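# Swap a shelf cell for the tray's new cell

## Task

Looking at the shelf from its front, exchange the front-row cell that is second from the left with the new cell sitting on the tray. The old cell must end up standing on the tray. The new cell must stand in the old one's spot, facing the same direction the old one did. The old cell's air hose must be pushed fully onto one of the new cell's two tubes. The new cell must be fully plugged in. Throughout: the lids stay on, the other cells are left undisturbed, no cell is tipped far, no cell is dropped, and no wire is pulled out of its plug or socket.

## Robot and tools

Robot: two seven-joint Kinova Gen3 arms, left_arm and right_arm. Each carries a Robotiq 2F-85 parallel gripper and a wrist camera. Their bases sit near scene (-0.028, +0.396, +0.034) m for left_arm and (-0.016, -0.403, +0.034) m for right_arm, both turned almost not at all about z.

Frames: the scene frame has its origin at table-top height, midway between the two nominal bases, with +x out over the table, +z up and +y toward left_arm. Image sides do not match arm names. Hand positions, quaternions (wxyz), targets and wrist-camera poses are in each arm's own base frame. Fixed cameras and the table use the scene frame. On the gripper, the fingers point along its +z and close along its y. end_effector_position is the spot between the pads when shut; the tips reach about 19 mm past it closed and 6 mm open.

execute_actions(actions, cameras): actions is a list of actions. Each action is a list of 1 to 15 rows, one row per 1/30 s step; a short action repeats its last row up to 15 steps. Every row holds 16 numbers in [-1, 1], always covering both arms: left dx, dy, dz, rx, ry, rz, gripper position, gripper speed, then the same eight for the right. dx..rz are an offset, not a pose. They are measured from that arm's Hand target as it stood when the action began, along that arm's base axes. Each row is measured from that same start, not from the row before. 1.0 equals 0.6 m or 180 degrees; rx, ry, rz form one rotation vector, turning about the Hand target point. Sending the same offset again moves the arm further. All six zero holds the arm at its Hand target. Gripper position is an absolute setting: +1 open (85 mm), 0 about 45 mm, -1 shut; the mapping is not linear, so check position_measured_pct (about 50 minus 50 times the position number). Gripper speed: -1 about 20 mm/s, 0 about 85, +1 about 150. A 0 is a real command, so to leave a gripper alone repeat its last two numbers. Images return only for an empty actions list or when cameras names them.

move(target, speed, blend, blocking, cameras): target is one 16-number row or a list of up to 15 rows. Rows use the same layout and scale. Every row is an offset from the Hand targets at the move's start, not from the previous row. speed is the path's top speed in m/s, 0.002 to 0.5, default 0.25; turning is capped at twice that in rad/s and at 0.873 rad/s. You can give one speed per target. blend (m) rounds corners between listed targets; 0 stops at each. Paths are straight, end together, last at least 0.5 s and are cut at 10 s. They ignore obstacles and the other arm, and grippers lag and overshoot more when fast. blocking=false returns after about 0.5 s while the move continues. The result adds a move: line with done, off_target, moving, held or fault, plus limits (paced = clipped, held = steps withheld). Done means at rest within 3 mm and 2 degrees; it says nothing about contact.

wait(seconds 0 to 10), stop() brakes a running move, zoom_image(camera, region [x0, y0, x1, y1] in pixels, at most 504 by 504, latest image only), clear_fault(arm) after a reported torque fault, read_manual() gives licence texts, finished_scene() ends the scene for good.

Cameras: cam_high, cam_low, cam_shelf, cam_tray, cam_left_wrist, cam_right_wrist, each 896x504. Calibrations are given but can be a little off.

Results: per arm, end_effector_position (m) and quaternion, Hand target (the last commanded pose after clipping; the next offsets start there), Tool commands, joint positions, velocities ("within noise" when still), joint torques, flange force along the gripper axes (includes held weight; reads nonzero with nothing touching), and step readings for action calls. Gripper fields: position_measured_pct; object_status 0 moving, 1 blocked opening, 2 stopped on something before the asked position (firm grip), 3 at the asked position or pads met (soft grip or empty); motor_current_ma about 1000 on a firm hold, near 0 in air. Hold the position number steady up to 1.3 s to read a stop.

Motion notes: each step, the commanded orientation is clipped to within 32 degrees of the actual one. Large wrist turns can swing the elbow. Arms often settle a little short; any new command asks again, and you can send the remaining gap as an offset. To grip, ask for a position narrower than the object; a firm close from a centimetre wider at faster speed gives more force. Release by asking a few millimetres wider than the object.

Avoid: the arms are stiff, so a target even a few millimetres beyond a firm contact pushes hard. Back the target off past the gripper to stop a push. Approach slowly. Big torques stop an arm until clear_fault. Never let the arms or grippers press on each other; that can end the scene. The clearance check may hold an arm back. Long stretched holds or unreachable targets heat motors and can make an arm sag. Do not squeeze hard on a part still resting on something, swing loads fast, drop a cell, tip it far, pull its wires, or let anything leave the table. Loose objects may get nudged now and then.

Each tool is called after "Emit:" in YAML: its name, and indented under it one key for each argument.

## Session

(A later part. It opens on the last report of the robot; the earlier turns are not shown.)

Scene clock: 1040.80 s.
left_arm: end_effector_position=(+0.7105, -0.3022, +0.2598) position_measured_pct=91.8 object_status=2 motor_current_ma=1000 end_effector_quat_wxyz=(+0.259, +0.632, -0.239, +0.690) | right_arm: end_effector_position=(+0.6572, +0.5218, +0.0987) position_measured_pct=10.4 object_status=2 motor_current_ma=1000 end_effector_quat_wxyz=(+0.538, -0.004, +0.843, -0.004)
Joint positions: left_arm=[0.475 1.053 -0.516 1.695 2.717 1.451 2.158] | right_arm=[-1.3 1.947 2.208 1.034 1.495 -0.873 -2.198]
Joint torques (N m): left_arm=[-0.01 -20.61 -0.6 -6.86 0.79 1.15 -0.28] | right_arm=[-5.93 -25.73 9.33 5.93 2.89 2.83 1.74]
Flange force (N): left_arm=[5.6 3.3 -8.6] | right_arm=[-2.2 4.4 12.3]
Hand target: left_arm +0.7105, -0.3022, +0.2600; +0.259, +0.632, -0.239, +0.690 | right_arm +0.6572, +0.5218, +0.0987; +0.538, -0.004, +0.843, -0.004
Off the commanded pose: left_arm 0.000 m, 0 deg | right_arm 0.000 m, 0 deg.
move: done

Emit:
move:
  target: [0,0,0,0,0,0,-0.7,-1,0,0,0,0,0,0,0.55,-1]
  cameras: ["cam_shelf","cam_high"]

Emit:
zoom_image:
  camera: "cam_shelf"
  region: [570, 180, 720, 300]

Scene clock: 1042.97 s.
left_arm: end_effector_position=(+0.7105, -0.3024, +0.2600) position_measured_pct=85.3 object_status=0 motor_current_ma=0 end_effector_quat_wxyz=(+0.259, +0.632, -0.239, +0.690) | right_arm: end_effector_position=(+0.6572, +0.5218, +0.0987) position_measured_pct=10.4 object_status=2 motor_current_ma=1000 end_effector_quat_wxyz=(+0.538, -0.004, +0.843, -0.004)
Joint positions: left_arm=[0.475 1.053 -0.516 1.695 2.717 1.451 2.158] | right_arm=[-1.3 1.947 2.208 1.034 1.496 -0.873 -2.198]
Joint torques (N m): left_arm=[-2.2 -23.13 -1.94 -5.6 1.45 2.32 -0.25] | right_arm=[-2.43 -26.75 8.27 7.22 2.01 3.35 0.49]
Flange force (N): left_arm=[1.0 3.0 1.2] | right_arm=[-0.2 4.6 6.4]
Hand target: left_arm +0.7105, -0.3022, +0.2600; +0.259, +0.632, -0.239, +0.690 | right_arm +0.6572, +0.5218, +0.0987; +0.538, -0.004, +0.843, -0.004
Off the commanded pose: left_arm 0.000 m, 0 deg | right_arm 0.000 m, 0 deg.
move: done
Images, in order (width x height): cam_high 896x504, cam_shelf 896x504.

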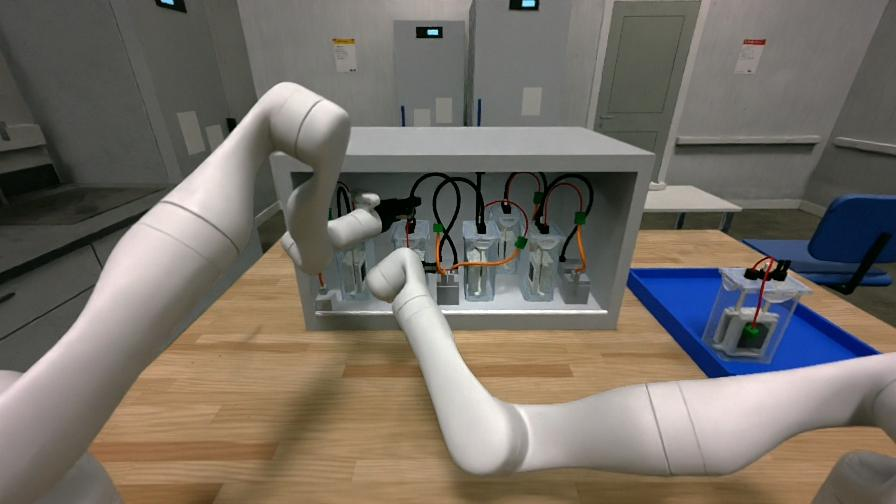

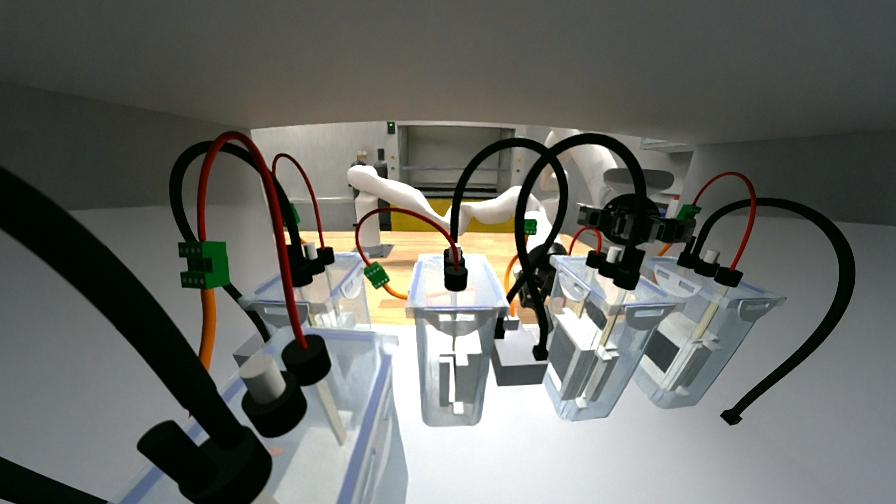

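Scaled by 3.360 from the camera's 896x504 image, which has a finer 1280x720 frame.

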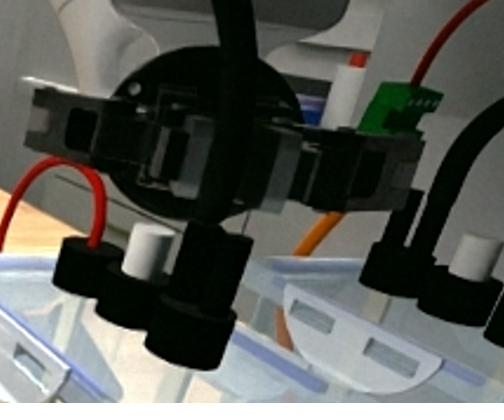

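Emit:
zoom_image:
  camera: "cam_high"
  region: [280, 150, 460, 310]

Emit:
execute_actions:
  actions: []
  cameras: ["cam_left_wrist","cam_right_wrist","cam_low"]

Scaled by 2.800 from the camera's 896x504 image, which has a finer 1280x720 frame.

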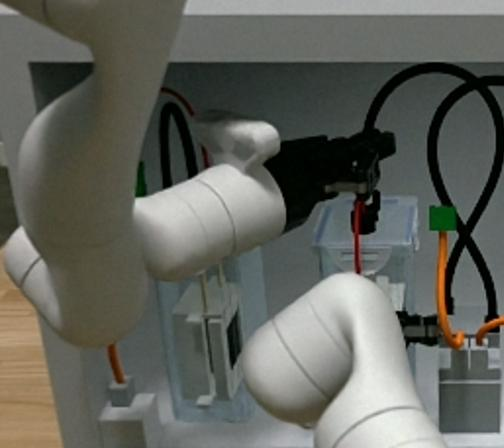

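Scene clock: 1046.47 s.
left_arm: end_effector_position=(+0.7105, -0.3022, +0.2600) position_measured_pct=85.3 object_status=3 motor_current_ma=0 end_effector_quat_wxyz=(+0.259, +0.632, -0.239, +0.690) | right_arm: end_effector_position=(+0.6572, +0.5218, +0.0987) position_measured_pct=10.4 object_status=2 motor_current_ma=1000 end_effector_quat_wxyz=(+0.538, -0.004, +0.843, -0.004)
Joint positions: left_arm=[0.475 1.053 -0.516 1.695 2.717 1.451 2.158] | right_arm=[-1.3 1.947 2.208 1.034 1.495 -0.873 -2.198]
Joint velocities: within noise
Joint torques (N m): left_arm=[-2.24 -23.18 -2.08 -5.57 1.48 2.29 -0.3] | right_arm=[-2.42 -26.76 8.28 7.2 2.01 3.32 0.47]
Flange force (N): left_arm=[0.9 2.9 1.3] | right_arm=[-0.1 4.4 6.4]
Hand target: left_arm +0.7105, -0.3022, +0.2600; +0.259, +0.632, -0.239, +0.690 | right_arm +0.6572, +0.5218, +0.0987; +0.538, -0.004, +0.843, -0.004
Tool commands: left_gripper/position=-0.7 left_gripper/speed=-1.0 right_gripper/position=+0.55 right_gripper/speed=-1.0
Off the commanded pose: left_arm 0.000 m, 0 deg | right_arm 0.000 m, 0 deg.
camera_calibration:
cam_left_wrist: T_world_to_cam=[[-0.673741, -0.738383, 0.0293975, 0.241396], [0.0367768, -0.0732366, -0.996636, 0.267745], [0.738052, -0.670393, 0.0764979, -0.603035], [0, 0, 0, 1]] pos_world=[0.597863, -0.206419, 0.305879]
cam_right_wrist: T_world_to_cam=[[-0.0183975, 0.999806, -0.00702459, -0.512278], [0.425935, 0.0141936, 0.904643, -0.321165], [0.904567, 0.0136511, -0.426113, -0.410899], [0, 0, 0, 1]] pos_world=[0.499057, 0.522347, 0.111852]
Images, in order (width x height): cam_low 896x504, cam_left_wrist 896x504, cam_right_wrist 896x504.

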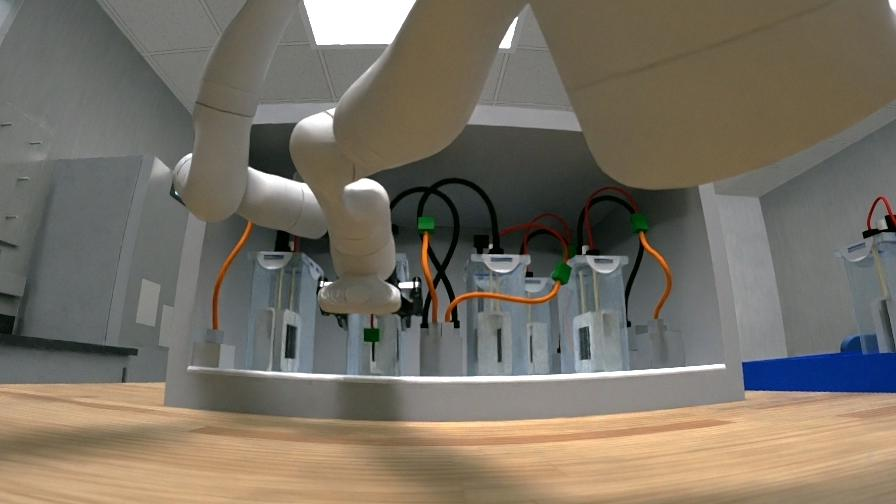

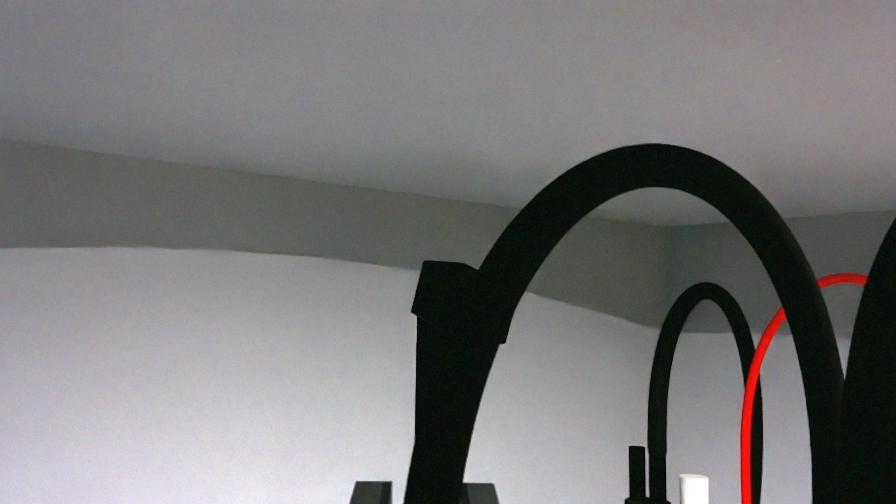

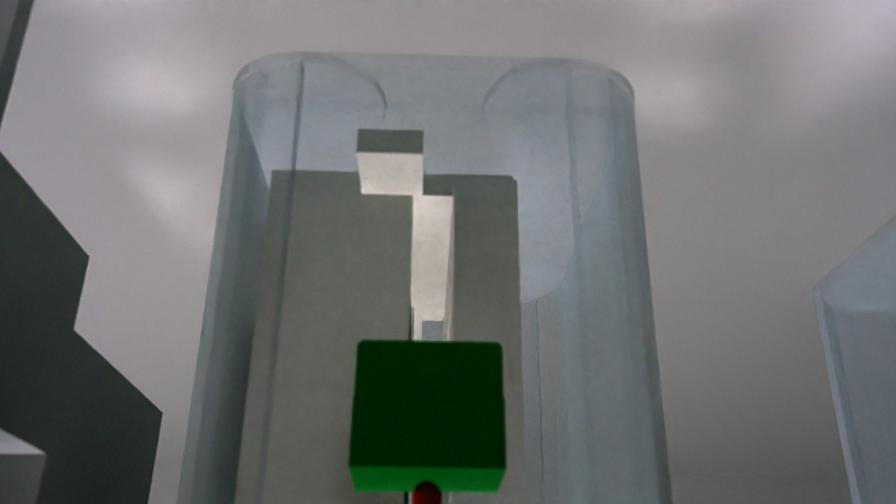

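Emit:
move:
  target:
    - [0,0,0,0,0,0,-0.3,-1,0,0,0,0,0,0,0.55,-1]
    - [0,0,0.03,0,0,0,-0.3,-1,0,0,0,0,0,0,0.55,-1]
  speed: 0.03
  cameras: ["cam_shelf","cam_left_wrist"]

Emit:
zoom_image:
  camera: "cam_shelf"
  region: [550, 160, 730, 300]

Scene clock: 1055.50 s.
left_arm: end_effector_position=(+0.7105, -0.3022, +0.2780) position_measured_pct=64.9 object_status=3 motor_current_ma=0 end_effector_quat_wxyz=(+0.259, +0.632, -0.239, +0.690) | right_arm: end_effector_position=(+0.6572, +0.5218, +0.0987) position_measured_pct=10.4 object_status=2 motor_current_ma=1000 end_effector_quat_wxyz=(+0.538, -0.004, +0.843, -0.004)
Joint positions: left_arm=[0.48 1.016 -0.526 1.701 2.699 1.427 2.175] | right_arm=[-1.3 1.947 2.208 1.034 1.495 -0.873 -2.198]
Joint torques (N m): left_arm=[-2.22 -22.89 -2.09 -5.89 1.49 2.26 -0.36] | right_arm=[-2.45 -26.74 8.26 7.2 1.97 3.32 0.46]
Flange force (N): left_arm=[1.2 3.1 1.1] | right_arm=[-0.2 4.5 6.4]
Hand target: left_arm +0.7105, -0.3022, +0.2780; +0.259, +0.632, -0.239, +0.690 | right_arm +0.6572, +0.5218, +0.0987; +0.538, -0.004, +0.843, -0.004
Off the commanded pose: left_arm 0.000 m, 0 deg | right_arm 0.000 m, 0 deg.
move: done
camera_calibration:
cam_left_wrist: T_world_to_cam=[[-0.673741, -0.738383, 0.0293975, 0.240867], [0.0367768, -0.0732366, -0.996636, 0.285684], [0.738052, -0.670393, 0.0764979, -0.604412], [0, 0, 0, 1]] pos_world=[0.597863, -0.206419, 0.323879]
Images, in order (width x height): cam_shelf 896x504, cam_left_wrist 896x504.

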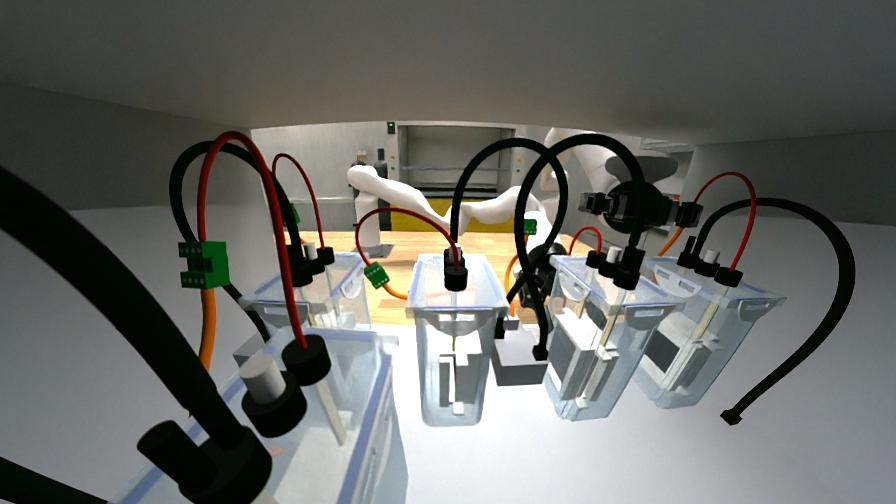

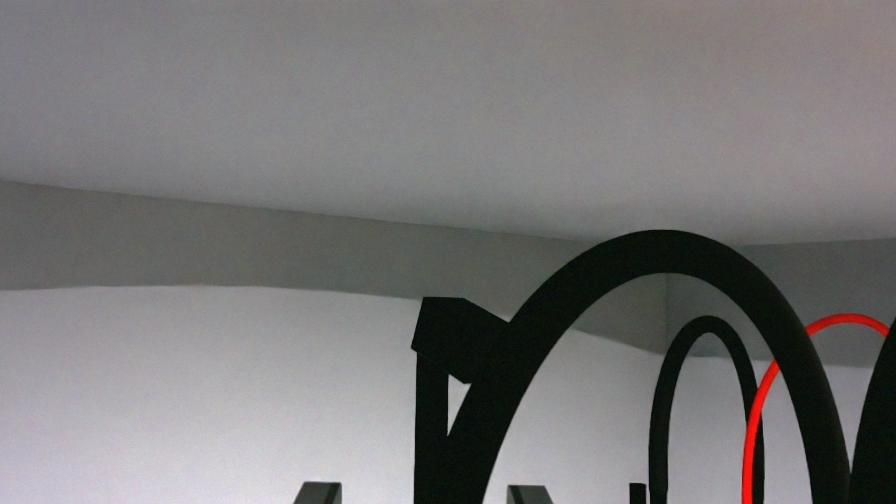

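Scaled by 2.800 from the camera's 896x504 image, which has a finer 1280x720 frame.

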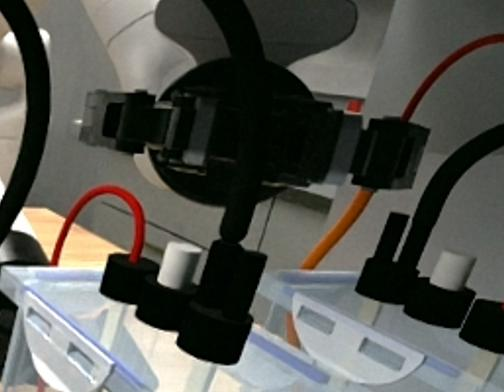

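Emit:
move:
  target:
    - [0,0,0.02,0,0,0,-0.3,-1,0,0,0,0,0,0,0.55,-1]
    - [-0.075,0.066,0.02,0,0,0,-0.3,-1,0,0,0,0,0,0,0.55,-1]
  speed: 0.05
  cameras: ["cam_shelf","cam_high"]

Emit:
zoom_image:
  camera: "cam_shelf"
  region: [550, 160, 730, 300]

Scene clock: 1066.93 s.
left_arm: end_effector_position=(+0.6655, -0.2626, +0.2900) position_measured_pct=64.9 object_status=3 motor_current_ma=0 end_effector_quat_wxyz=(+0.259, +0.632, -0.239, +0.690) | right_arm: end_effector_position=(+0.6572, +0.5218, +0.0987) position_measured_pct=10.4 object_status=2 motor_current_ma=1000 end_effector_quat_wxyz=(+0.538, -0.004, +0.843, -0.004)
Joint positions: left_arm=[0.453 0.948 -0.563 1.886 2.637 1.568 2.146] | right_arm=[-1.3 1.947 2.208 1.034 1.495 -0.873 -2.198]
Joint torques (N m): left_arm=[-2.12 -21.03 -1.93 -5.06 1.46 2.24 -0.32] | right_arm=[-2.41 -26.73 8.31 7.19 2.02 3.36 0.46]
Flange force (N): left_arm=[1.4 3.0 1.1] | right_arm=[-0.2 4.3 6.3]
Hand target: left_arm +0.6655, -0.2626, +0.2900; +0.259, +0.632, -0.239, +0.690 | right_arm +0.6572, +0.5218, +0.0987; +0.538, -0.004, +0.843, -0.004
Off the commanded pose: left_arm 0.000 m, 0 deg | right_arm 0.000 m, 0 deg.
move: done
Images, in order (width x height): cam_high 896x504, cam_shelf 896x504.

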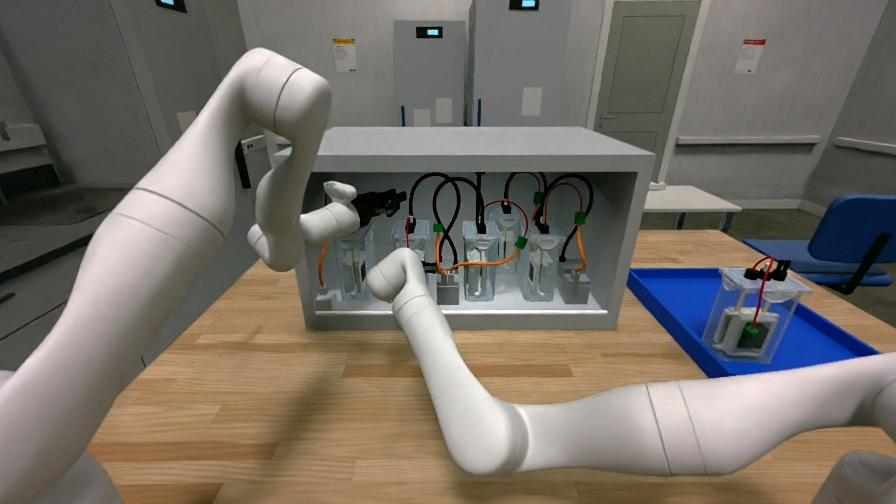

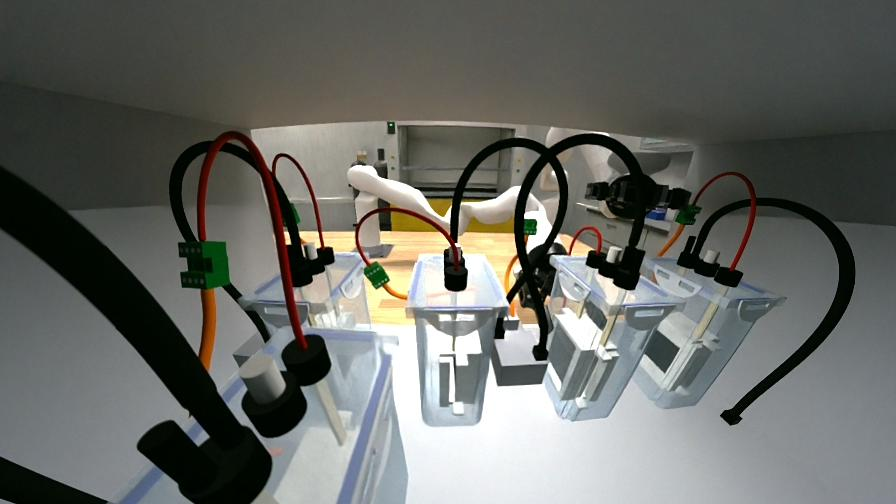

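Scaled by 2.800 from the camera's 896x504 image, which has a finer 1280x720 frame.

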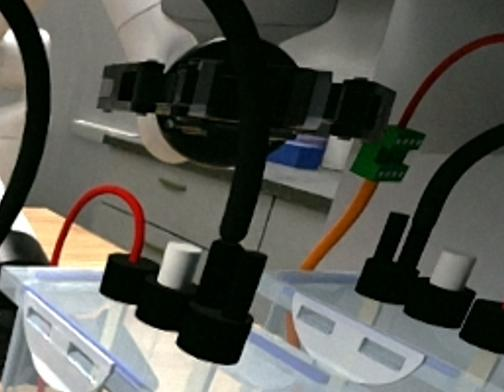

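Emit:
move:
  target: [-0.234,-0.0272,0.01,0,0,0,-0.3,-1,0,0,0,0,0,0,0.55,-1]
  speed: 0.06
  cameras: ["cam_shelf","cam_high","cam_left_wrist"]

Scene clock: 1072.47 s.
left_arm: end_effector_position=(+0.5251, -0.2790, +0.2960) position_measured_pct=64.9 object_status=3 motor_current_ma=0 end_effector_quat_wxyz=(+0.259, +0.632, -0.239, +0.690) | right_arm: end_effector_position=(+0.6572, +0.5218, +0.0987) position_measured_pct=10.4 object_status=2 motor_current_ma=1000 end_effector_quat_wxyz=(+0.538, -0.004, +0.843, -0.004)
Joint positions: left_arm=[0.579 0.851 -0.554 2.333 2.685 1.819 1.949] | right_arm=[-1.3 1.947 2.208 1.034 1.495 -0.873 -2.198]
Joint torques (N m): left_arm=[-2.28 -17.06 -1.1 -2.41 0.89 2.61 -0.26] | right_arm=[-2.44 -26.76 8.29 7.21 2.01 3.3 0.46]
Flange force (N): left_arm=[1.9 3.7 2.6] | right_arm=[-0.2 4.4 6.4]
Hand target: left_arm +0.5251, -0.2790, +0.2960; +0.259, +0.632, -0.239, +0.690 | right_arm +0.6572, +0.5218, +0.0987; +0.538, -0.004, +0.843, -0.004
Off the commanded pose: left_arm 0.000 m, 0 deg | right_arm 0.000 m, 0 deg.
move: done
camera_calibration:
cam_left_wrist: T_world_to_cam=[[-0.673743, -0.738378, 0.0294706, 0.132608], [0.0367269, -0.0732903, -0.996634, 0.312159], [0.738052, -0.670393, 0.0764972, -0.453334], [0, 0, 0, 1]] pos_world=[0.412463, -0.183119, 0.341879]
Images, in order (width x height): cam_high 896x504, cam_shelf 896x504, cam_left_wrist 896x504.

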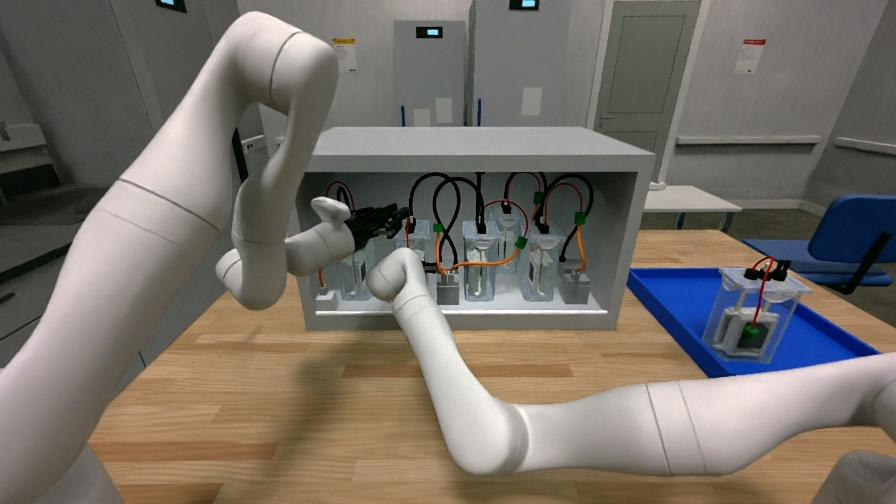

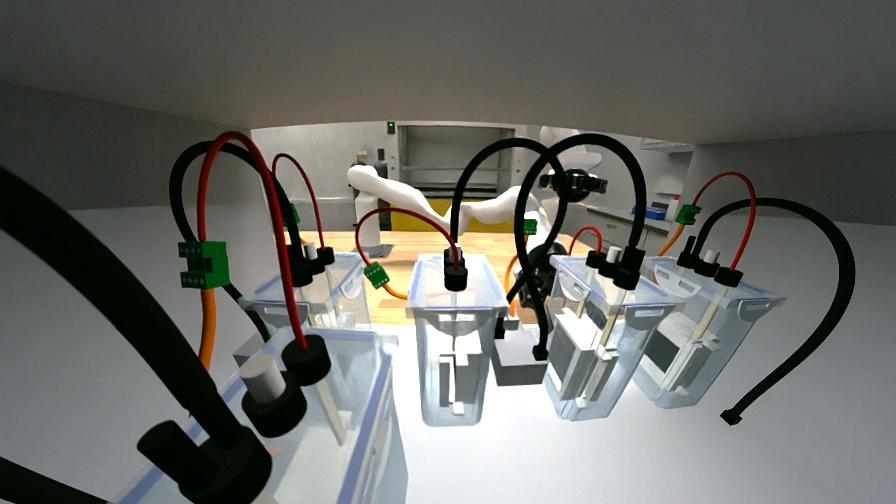

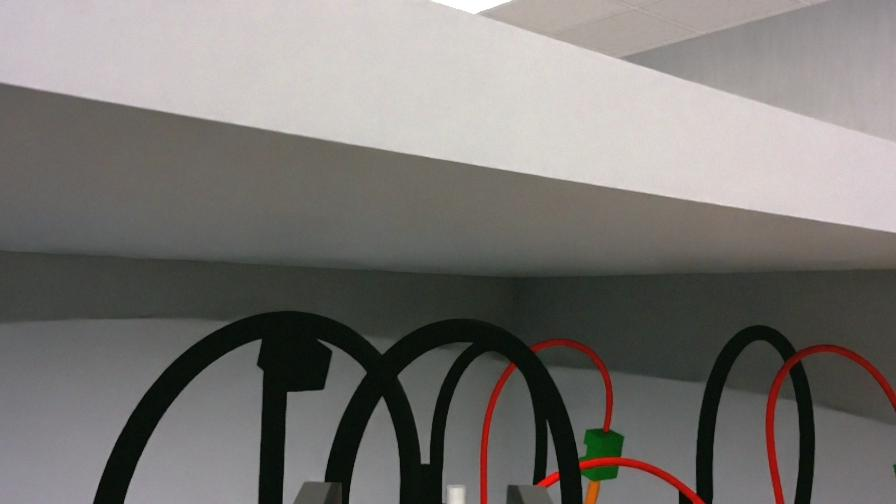

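Emit:
zoom_image:
  camera: "cam_high"
  region: [380, 190, 480, 310]

Emit:
move:
  target: [-0.2,0.17,0.1,0,0,0,-0.3,-1,0,0,0,0,0,0,0.55,-1]
  speed: 0.15
  cameras: ["cam_low","cam_high"]

Emit:
zoom_image:
  camera: "cam_low"
  region: [320, 200, 500, 400]

Scaled by 4.200 from the camera's 896x504 image, which has a finer 1280x720 frame.

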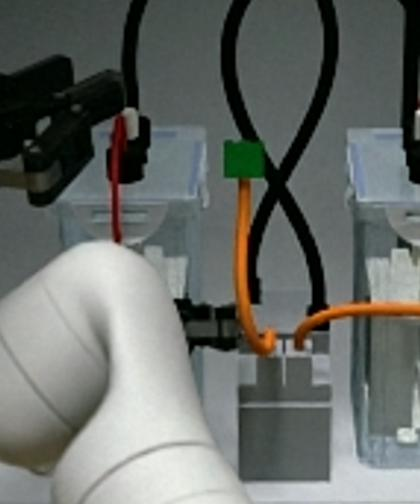

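Scene clock: 1077.10 s.
left_arm: end_effector_position=(+0.4061, -0.1767, +0.3563) position_measured_pct=64.9 object_status=3 motor_current_ma=0 end_effector_quat_wxyz=(+0.298, +0.628, -0.295, +0.655) | right_arm: end_effector_position=(+0.6572, +0.5218, +0.0987) position_measured_pct=10.4 object_status=2 motor_current_ma=1000 end_effector_quat_wxyz=(+0.538, -0.004, +0.843, -0.004)
Joint positions: left_arm=[0.321 0.657 -0.994 2.582 1.838 2.103 1.831] | right_arm=[-1.3 1.947 2.208 1.034 1.495 -0.873 -2.198]
Joint torques (N m): left_arm=[-2.18 -12.22 -0.58 -1.35 0.6 2.72 -0.24] | right_arm=[-2.44 -26.77 8.26 7.18 2.01 3.32 0.49]
Flange force (N): left_arm=[8.5 1.9 8.6] | right_arm=[-0.1 4.4 6.4]
Hand target: left_arm +0.4051, -0.1770, +0.3560; +0.259, +0.632, -0.239, +0.690 | right_arm +0.6572, +0.5218, +0.0987; +0.538, -0.004, +0.843, -0.004
Off the commanded pose: left_arm 0.001 m, 9 deg | right_arm 0.000 m, 0 deg.
joint sent to its limit (left arm) — joint 4 (elbow), upper limit, where the elbow is as bent as it goes; joint 6 (wrist pitch), upper limit. The joint targets are off in orientation, not in position.
move: off_target (left_arm)
Images, in order (width x height): cam_high 896x504, cam_low 896x504.

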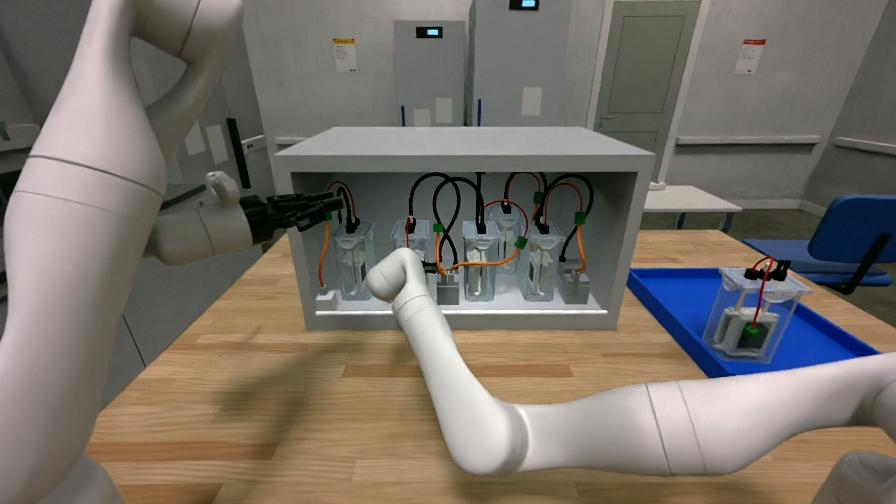

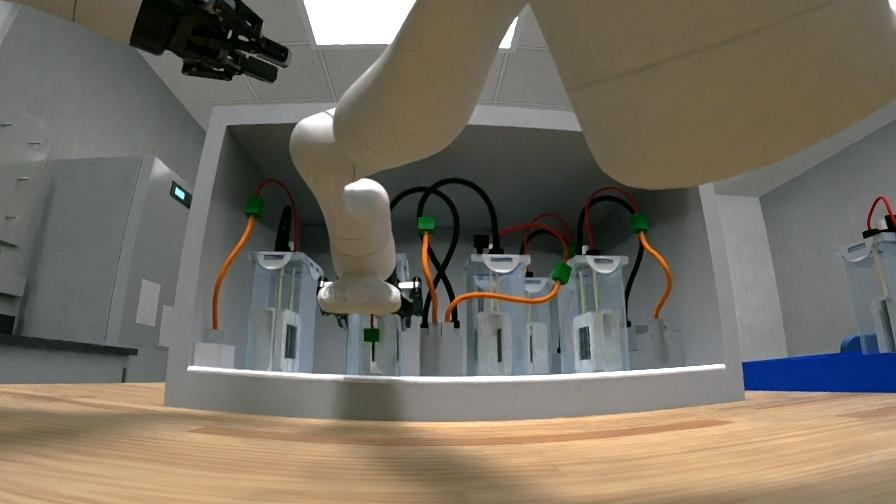

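Scaled by 2.520 from the camera's 896x504 image, which has a finer 1280x720 frame.

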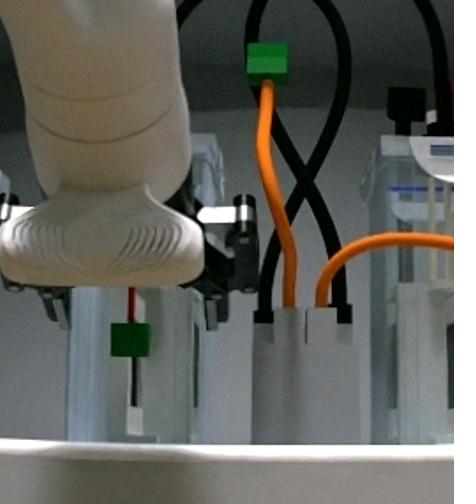

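Emit:
move:
  target: [0.199,0.0455,0.0,0.069,0.186,0.222,-0.3,-1,0,0,0,0,0,0,0.55,-1]
  speed: 0.15
  cameras: ["cam_low","cam_high"]

Scene clock: 1084.33 s.
left_arm: end_effector_position=(+0.5245, -0.1497, +0.3559) position_measured_pct=64.9 object_status=3 motor_current_ma=0 end_effector_quat_wxyz=(+0.000, +0.866, +0.000, +0.500) | right_arm: end_effector_position=(+0.6572, +0.5218, +0.0987) position_measured_pct=10.4 object_status=2 motor_current_ma=1000 end_effector_quat_wxyz=(+0.538, -0.004, +0.843, -0.004)
Joint positions: left_arm=[1.567 0.355 -1.386 2.091 2.736 0.037 2.372] | right_arm=[-1.3 1.947 2.208 1.034 1.495 -0.873 -2.198]
Joint torques (N m): left_arm=[-2.22 -6.71 -2.69 -9.2 0.01 1.64 -0.28] | right_arm=[-2.42 -26.73 8.26 7.24 2.04 3.32 0.48]
Flange force (N): left_arm=[-2.4 1.5 -21.7] | right_arm=[-0.2 4.6 6.5]
Hand target: left_arm +0.5245, -0.1497, +0.3560; +0.000, +0.866, +0.000, +0.500 | right_arm +0.6572, +0.5218, +0.0987; +0.538, -0.004, +0.843, -0.004
Off the commanded pose: left_arm 0.000 m, 0 deg | right_arm 0.000 m, 0 deg.
move: done
Images, in order (width x height): cam_high 896x504, cam_low 896x504.

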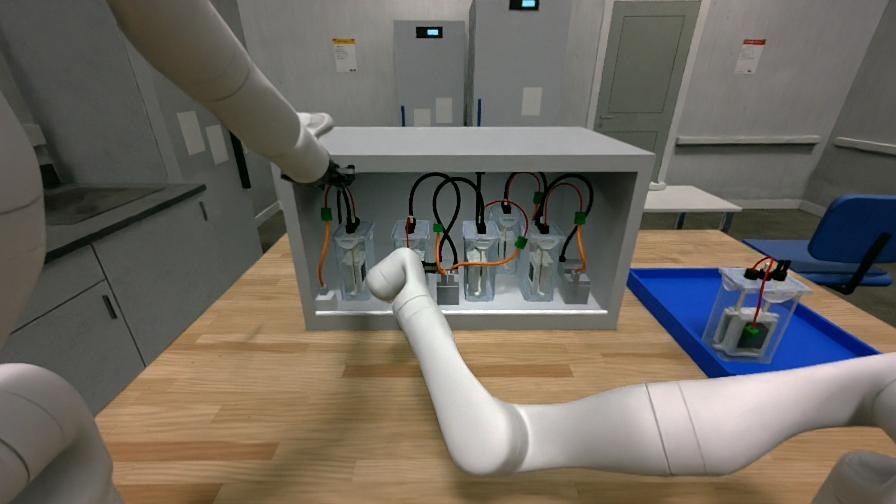

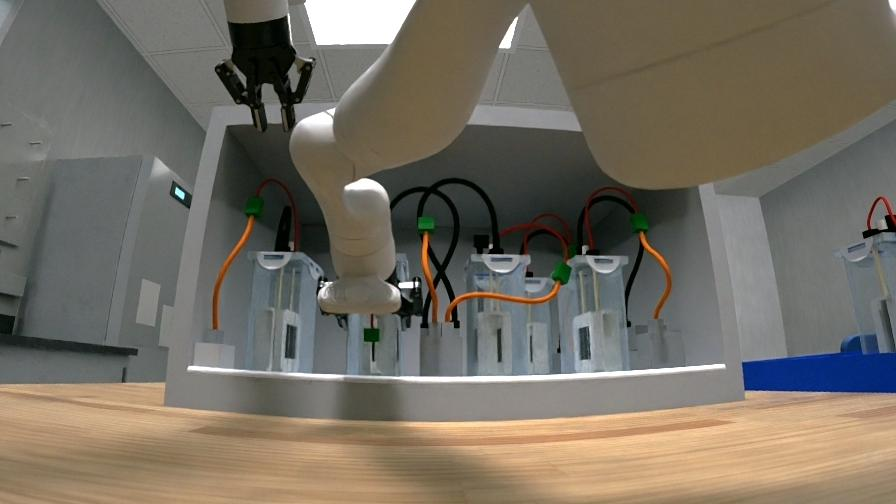

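Emit:
move:
  target: [0,0,0,0,0,0,-0.3,-1,0,0,0,0,0,0,1,-1]
  cameras: ["cam_shelf","cam_right_wrist"]

Scene clock: 1087.23 s.
left_arm: end_effector_position=(+0.5245, -0.1497, +0.3559) position_measured_pct=64.9 object_status=3 motor_current_ma=0 end_effector_quat_wxyz=(+0.000, +0.866, +0.000, +0.500) | right_arm: end_effector_position=(+0.6572, +0.5218, +0.0988) position_measured_pct=0.0 object_status=0 motor_current_ma=0 end_effector_quat_wxyz=(+0.538, -0.004, +0.843, -0.004)
Joint positions: left_arm=[1.567 0.355 -1.386 2.091 2.736 0.037 2.372] | right_arm=[-1.3 1.947 2.208 1.034 1.495 -0.873 -2.198]
Joint torques (N m): left_arm=[-2.16 -6.79 -2.65 -9.13 0 1.66 -0.29] | right_arm=[-0.74 -24.39 5.97 6.96 1.53 1.95 0.23]
Flange force (N): left_arm=[-2.3 1.7 -21.4] | right_arm=[-2.7 6.3 4.4]
Hand target: left_arm +0.5245, -0.1497, +0.3559; +0.000, +0.866, +0.000, +0.500 | right_arm +0.6572, +0.5218, +0.0987; +0.538, -0.004, +0.843, -0.004
Off the commanded pose: left_arm 0.000 m, 0 deg | right_arm 0.000 m, 0 deg.
move: done
camera_calibration:
cam_right_wrist: T_world_to_cam=[[-0.0184431, 0.999806, -0.00689263, -0.51227], [0.425815, 0.0140919, 0.904701, -0.321058], [0.904622, 0.0137505, -0.425992, -0.410992], [0, 0, 0, 1]] pos_world=[0.499056, 0.522346, 0.111851]
Images, in order (width x height): cam_shelf 896x504, cam_right_wrist 896x504.

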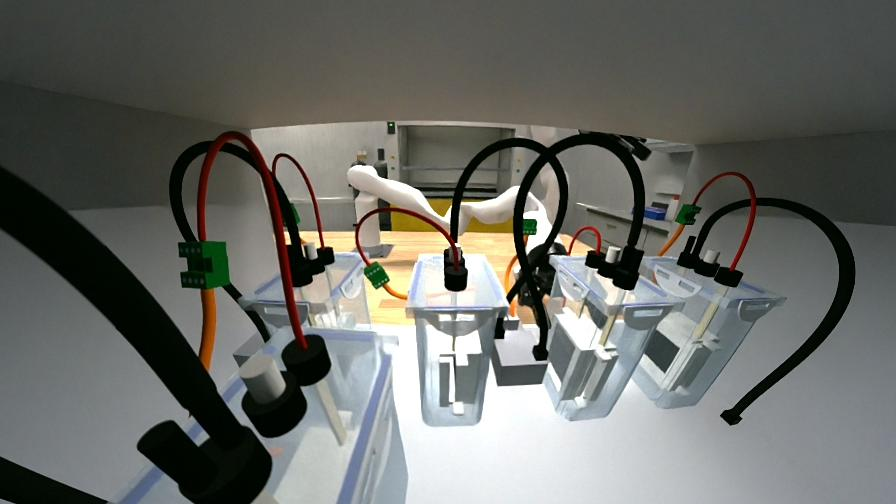

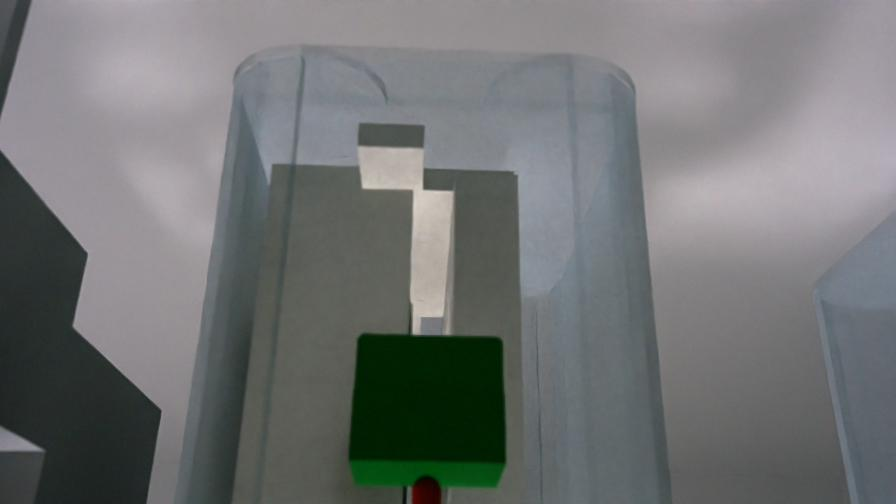

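Emit:
move:
  target:
    - [0,0,0,0,0,0,-0.3,-1,-0.05,0,0,0,0,0,1,-1]
    - [0,0,0,0,0,0,-0.3,-1,-0.25,0,0.03,0,0,0,1,-1]
  speed: [0.03,0.06]
  blend: 0.005
  cameras: ["cam_shelf","cam_high","cam_right_wrist","cam_low"]

Scene clock: 1093.17 s.
left_arm: end_effector_position=(+0.5245, -0.1497, +0.3559) position_measured_pct=64.9 object_status=3 motor_current_ma=0 end_effector_quat_wxyz=(+0.000, +0.866, +0.000, +0.500) | right_arm: end_effector_position=(+0.5072, +0.5218, +0.1167) position_measured_pct=0.0 object_status=3 motor_current_ma=0 end_effector_quat_wxyz=(+0.538, -0.004, +0.843, -0.004)
Joint positions: left_arm=[1.567 0.355 -1.386 2.091 2.736 0.037 2.372] | right_arm=[-1.629 2.031 2.2 1.408 1.507 -1.034 -2.112]
Joint torques (N m): left_arm=[-2.11 -6.72 -2.7 -9.2 0.01 1.64 -0.35] | right_arm=[-0.68 -20.6 6.61 6.03 1.51 2.08 0.21]
Flange force (N): left_arm=[-2.4 1.5 -20.8] | right_arm=[-2.8 5.0 2.0]
Hand target: left_arm +0.5245, -0.1497, +0.3559; +0.000, +0.866, +0.000, +0.500 | right_arm +0.5072, +0.5218, +0.1167; +0.538, -0.004, +0.843, -0.004
Off the commanded pose: left_arm 0.000 m, 0 deg | right_arm 0.000 m, 0 deg.
move: done
camera_calibration:
cam_right_wrist: T_world_to_cam=[[-0.0184399, 0.999805, -0.00711509, -0.514884], [0.425933, 0.0142936, 0.904642, -0.27361], [0.904567, 0.013651, -0.426113, -0.267544], [0, 0, 0, 1]] pos_world=[0.349057, 0.522347, 0.129852]
Images, in order (width x height): cam_high 896x504, cam_low 896x504, cam_shelf 896x504, cam_right_wrist 896x504.

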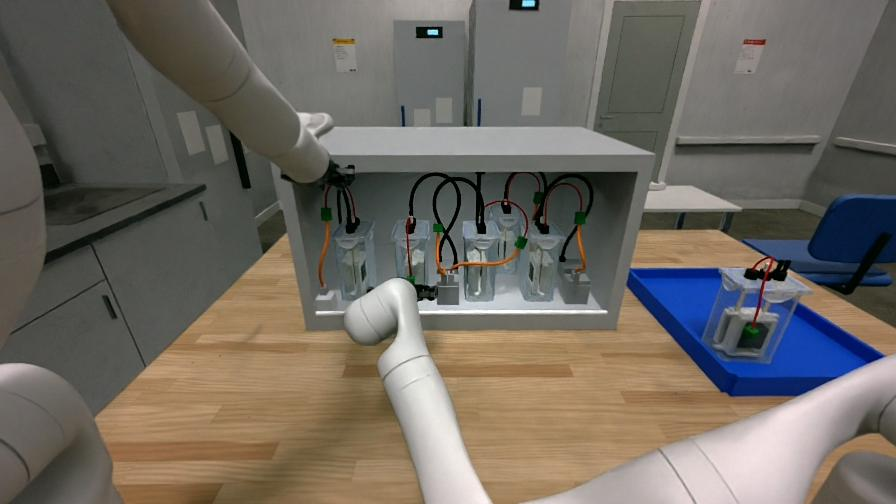

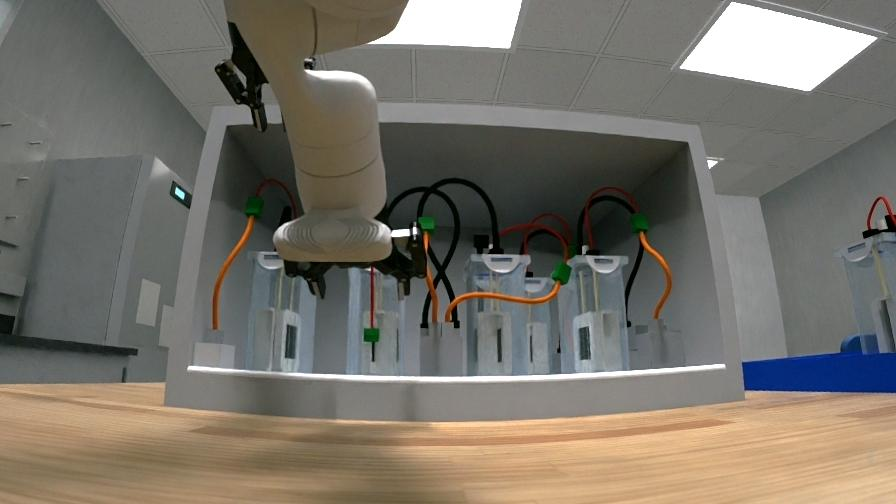

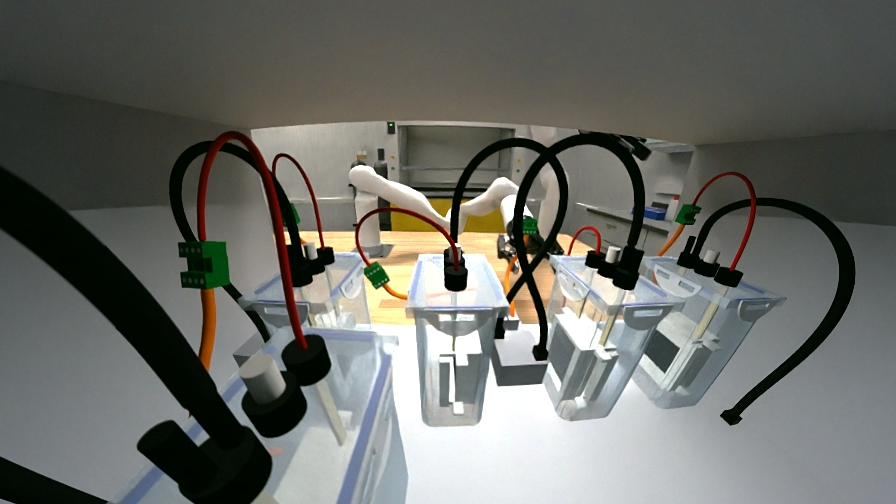

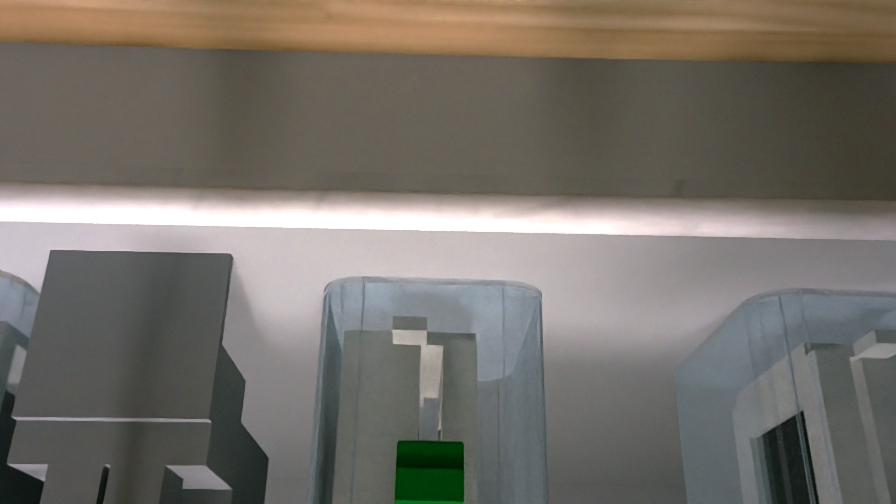

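Emit:
zoom_image:
  camera: "cam_low"
  region: [330, 200, 460, 390]

Emit:
zoom_image:
  camera: "cam_shelf"
  region: [490, 180, 690, 440]

Emit:
zoom_image:
  camera: "cam_high"
  region: [380, 160, 500, 310]

Scaled by 2.653 from the camera's 896x504 image, which has a finer 1280x720 frame.

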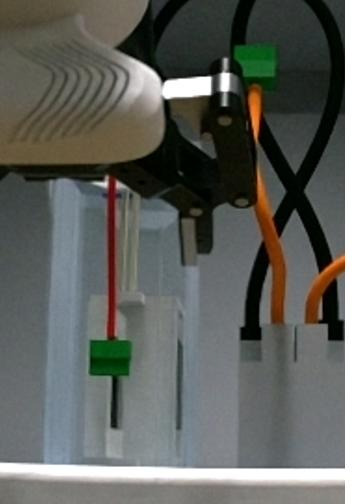

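Scaled by 1.938 from the camera's 896x504 image, which has a finer 1280x720 frame.

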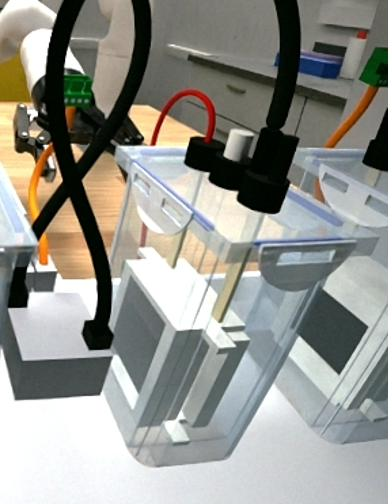

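Scaled by 3.360 from the camera's 896x504 image, which has a finer 1280x720 frame.

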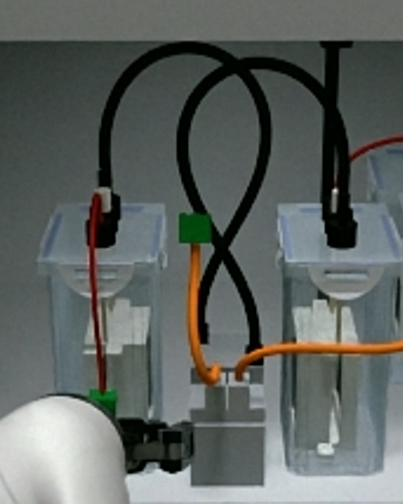

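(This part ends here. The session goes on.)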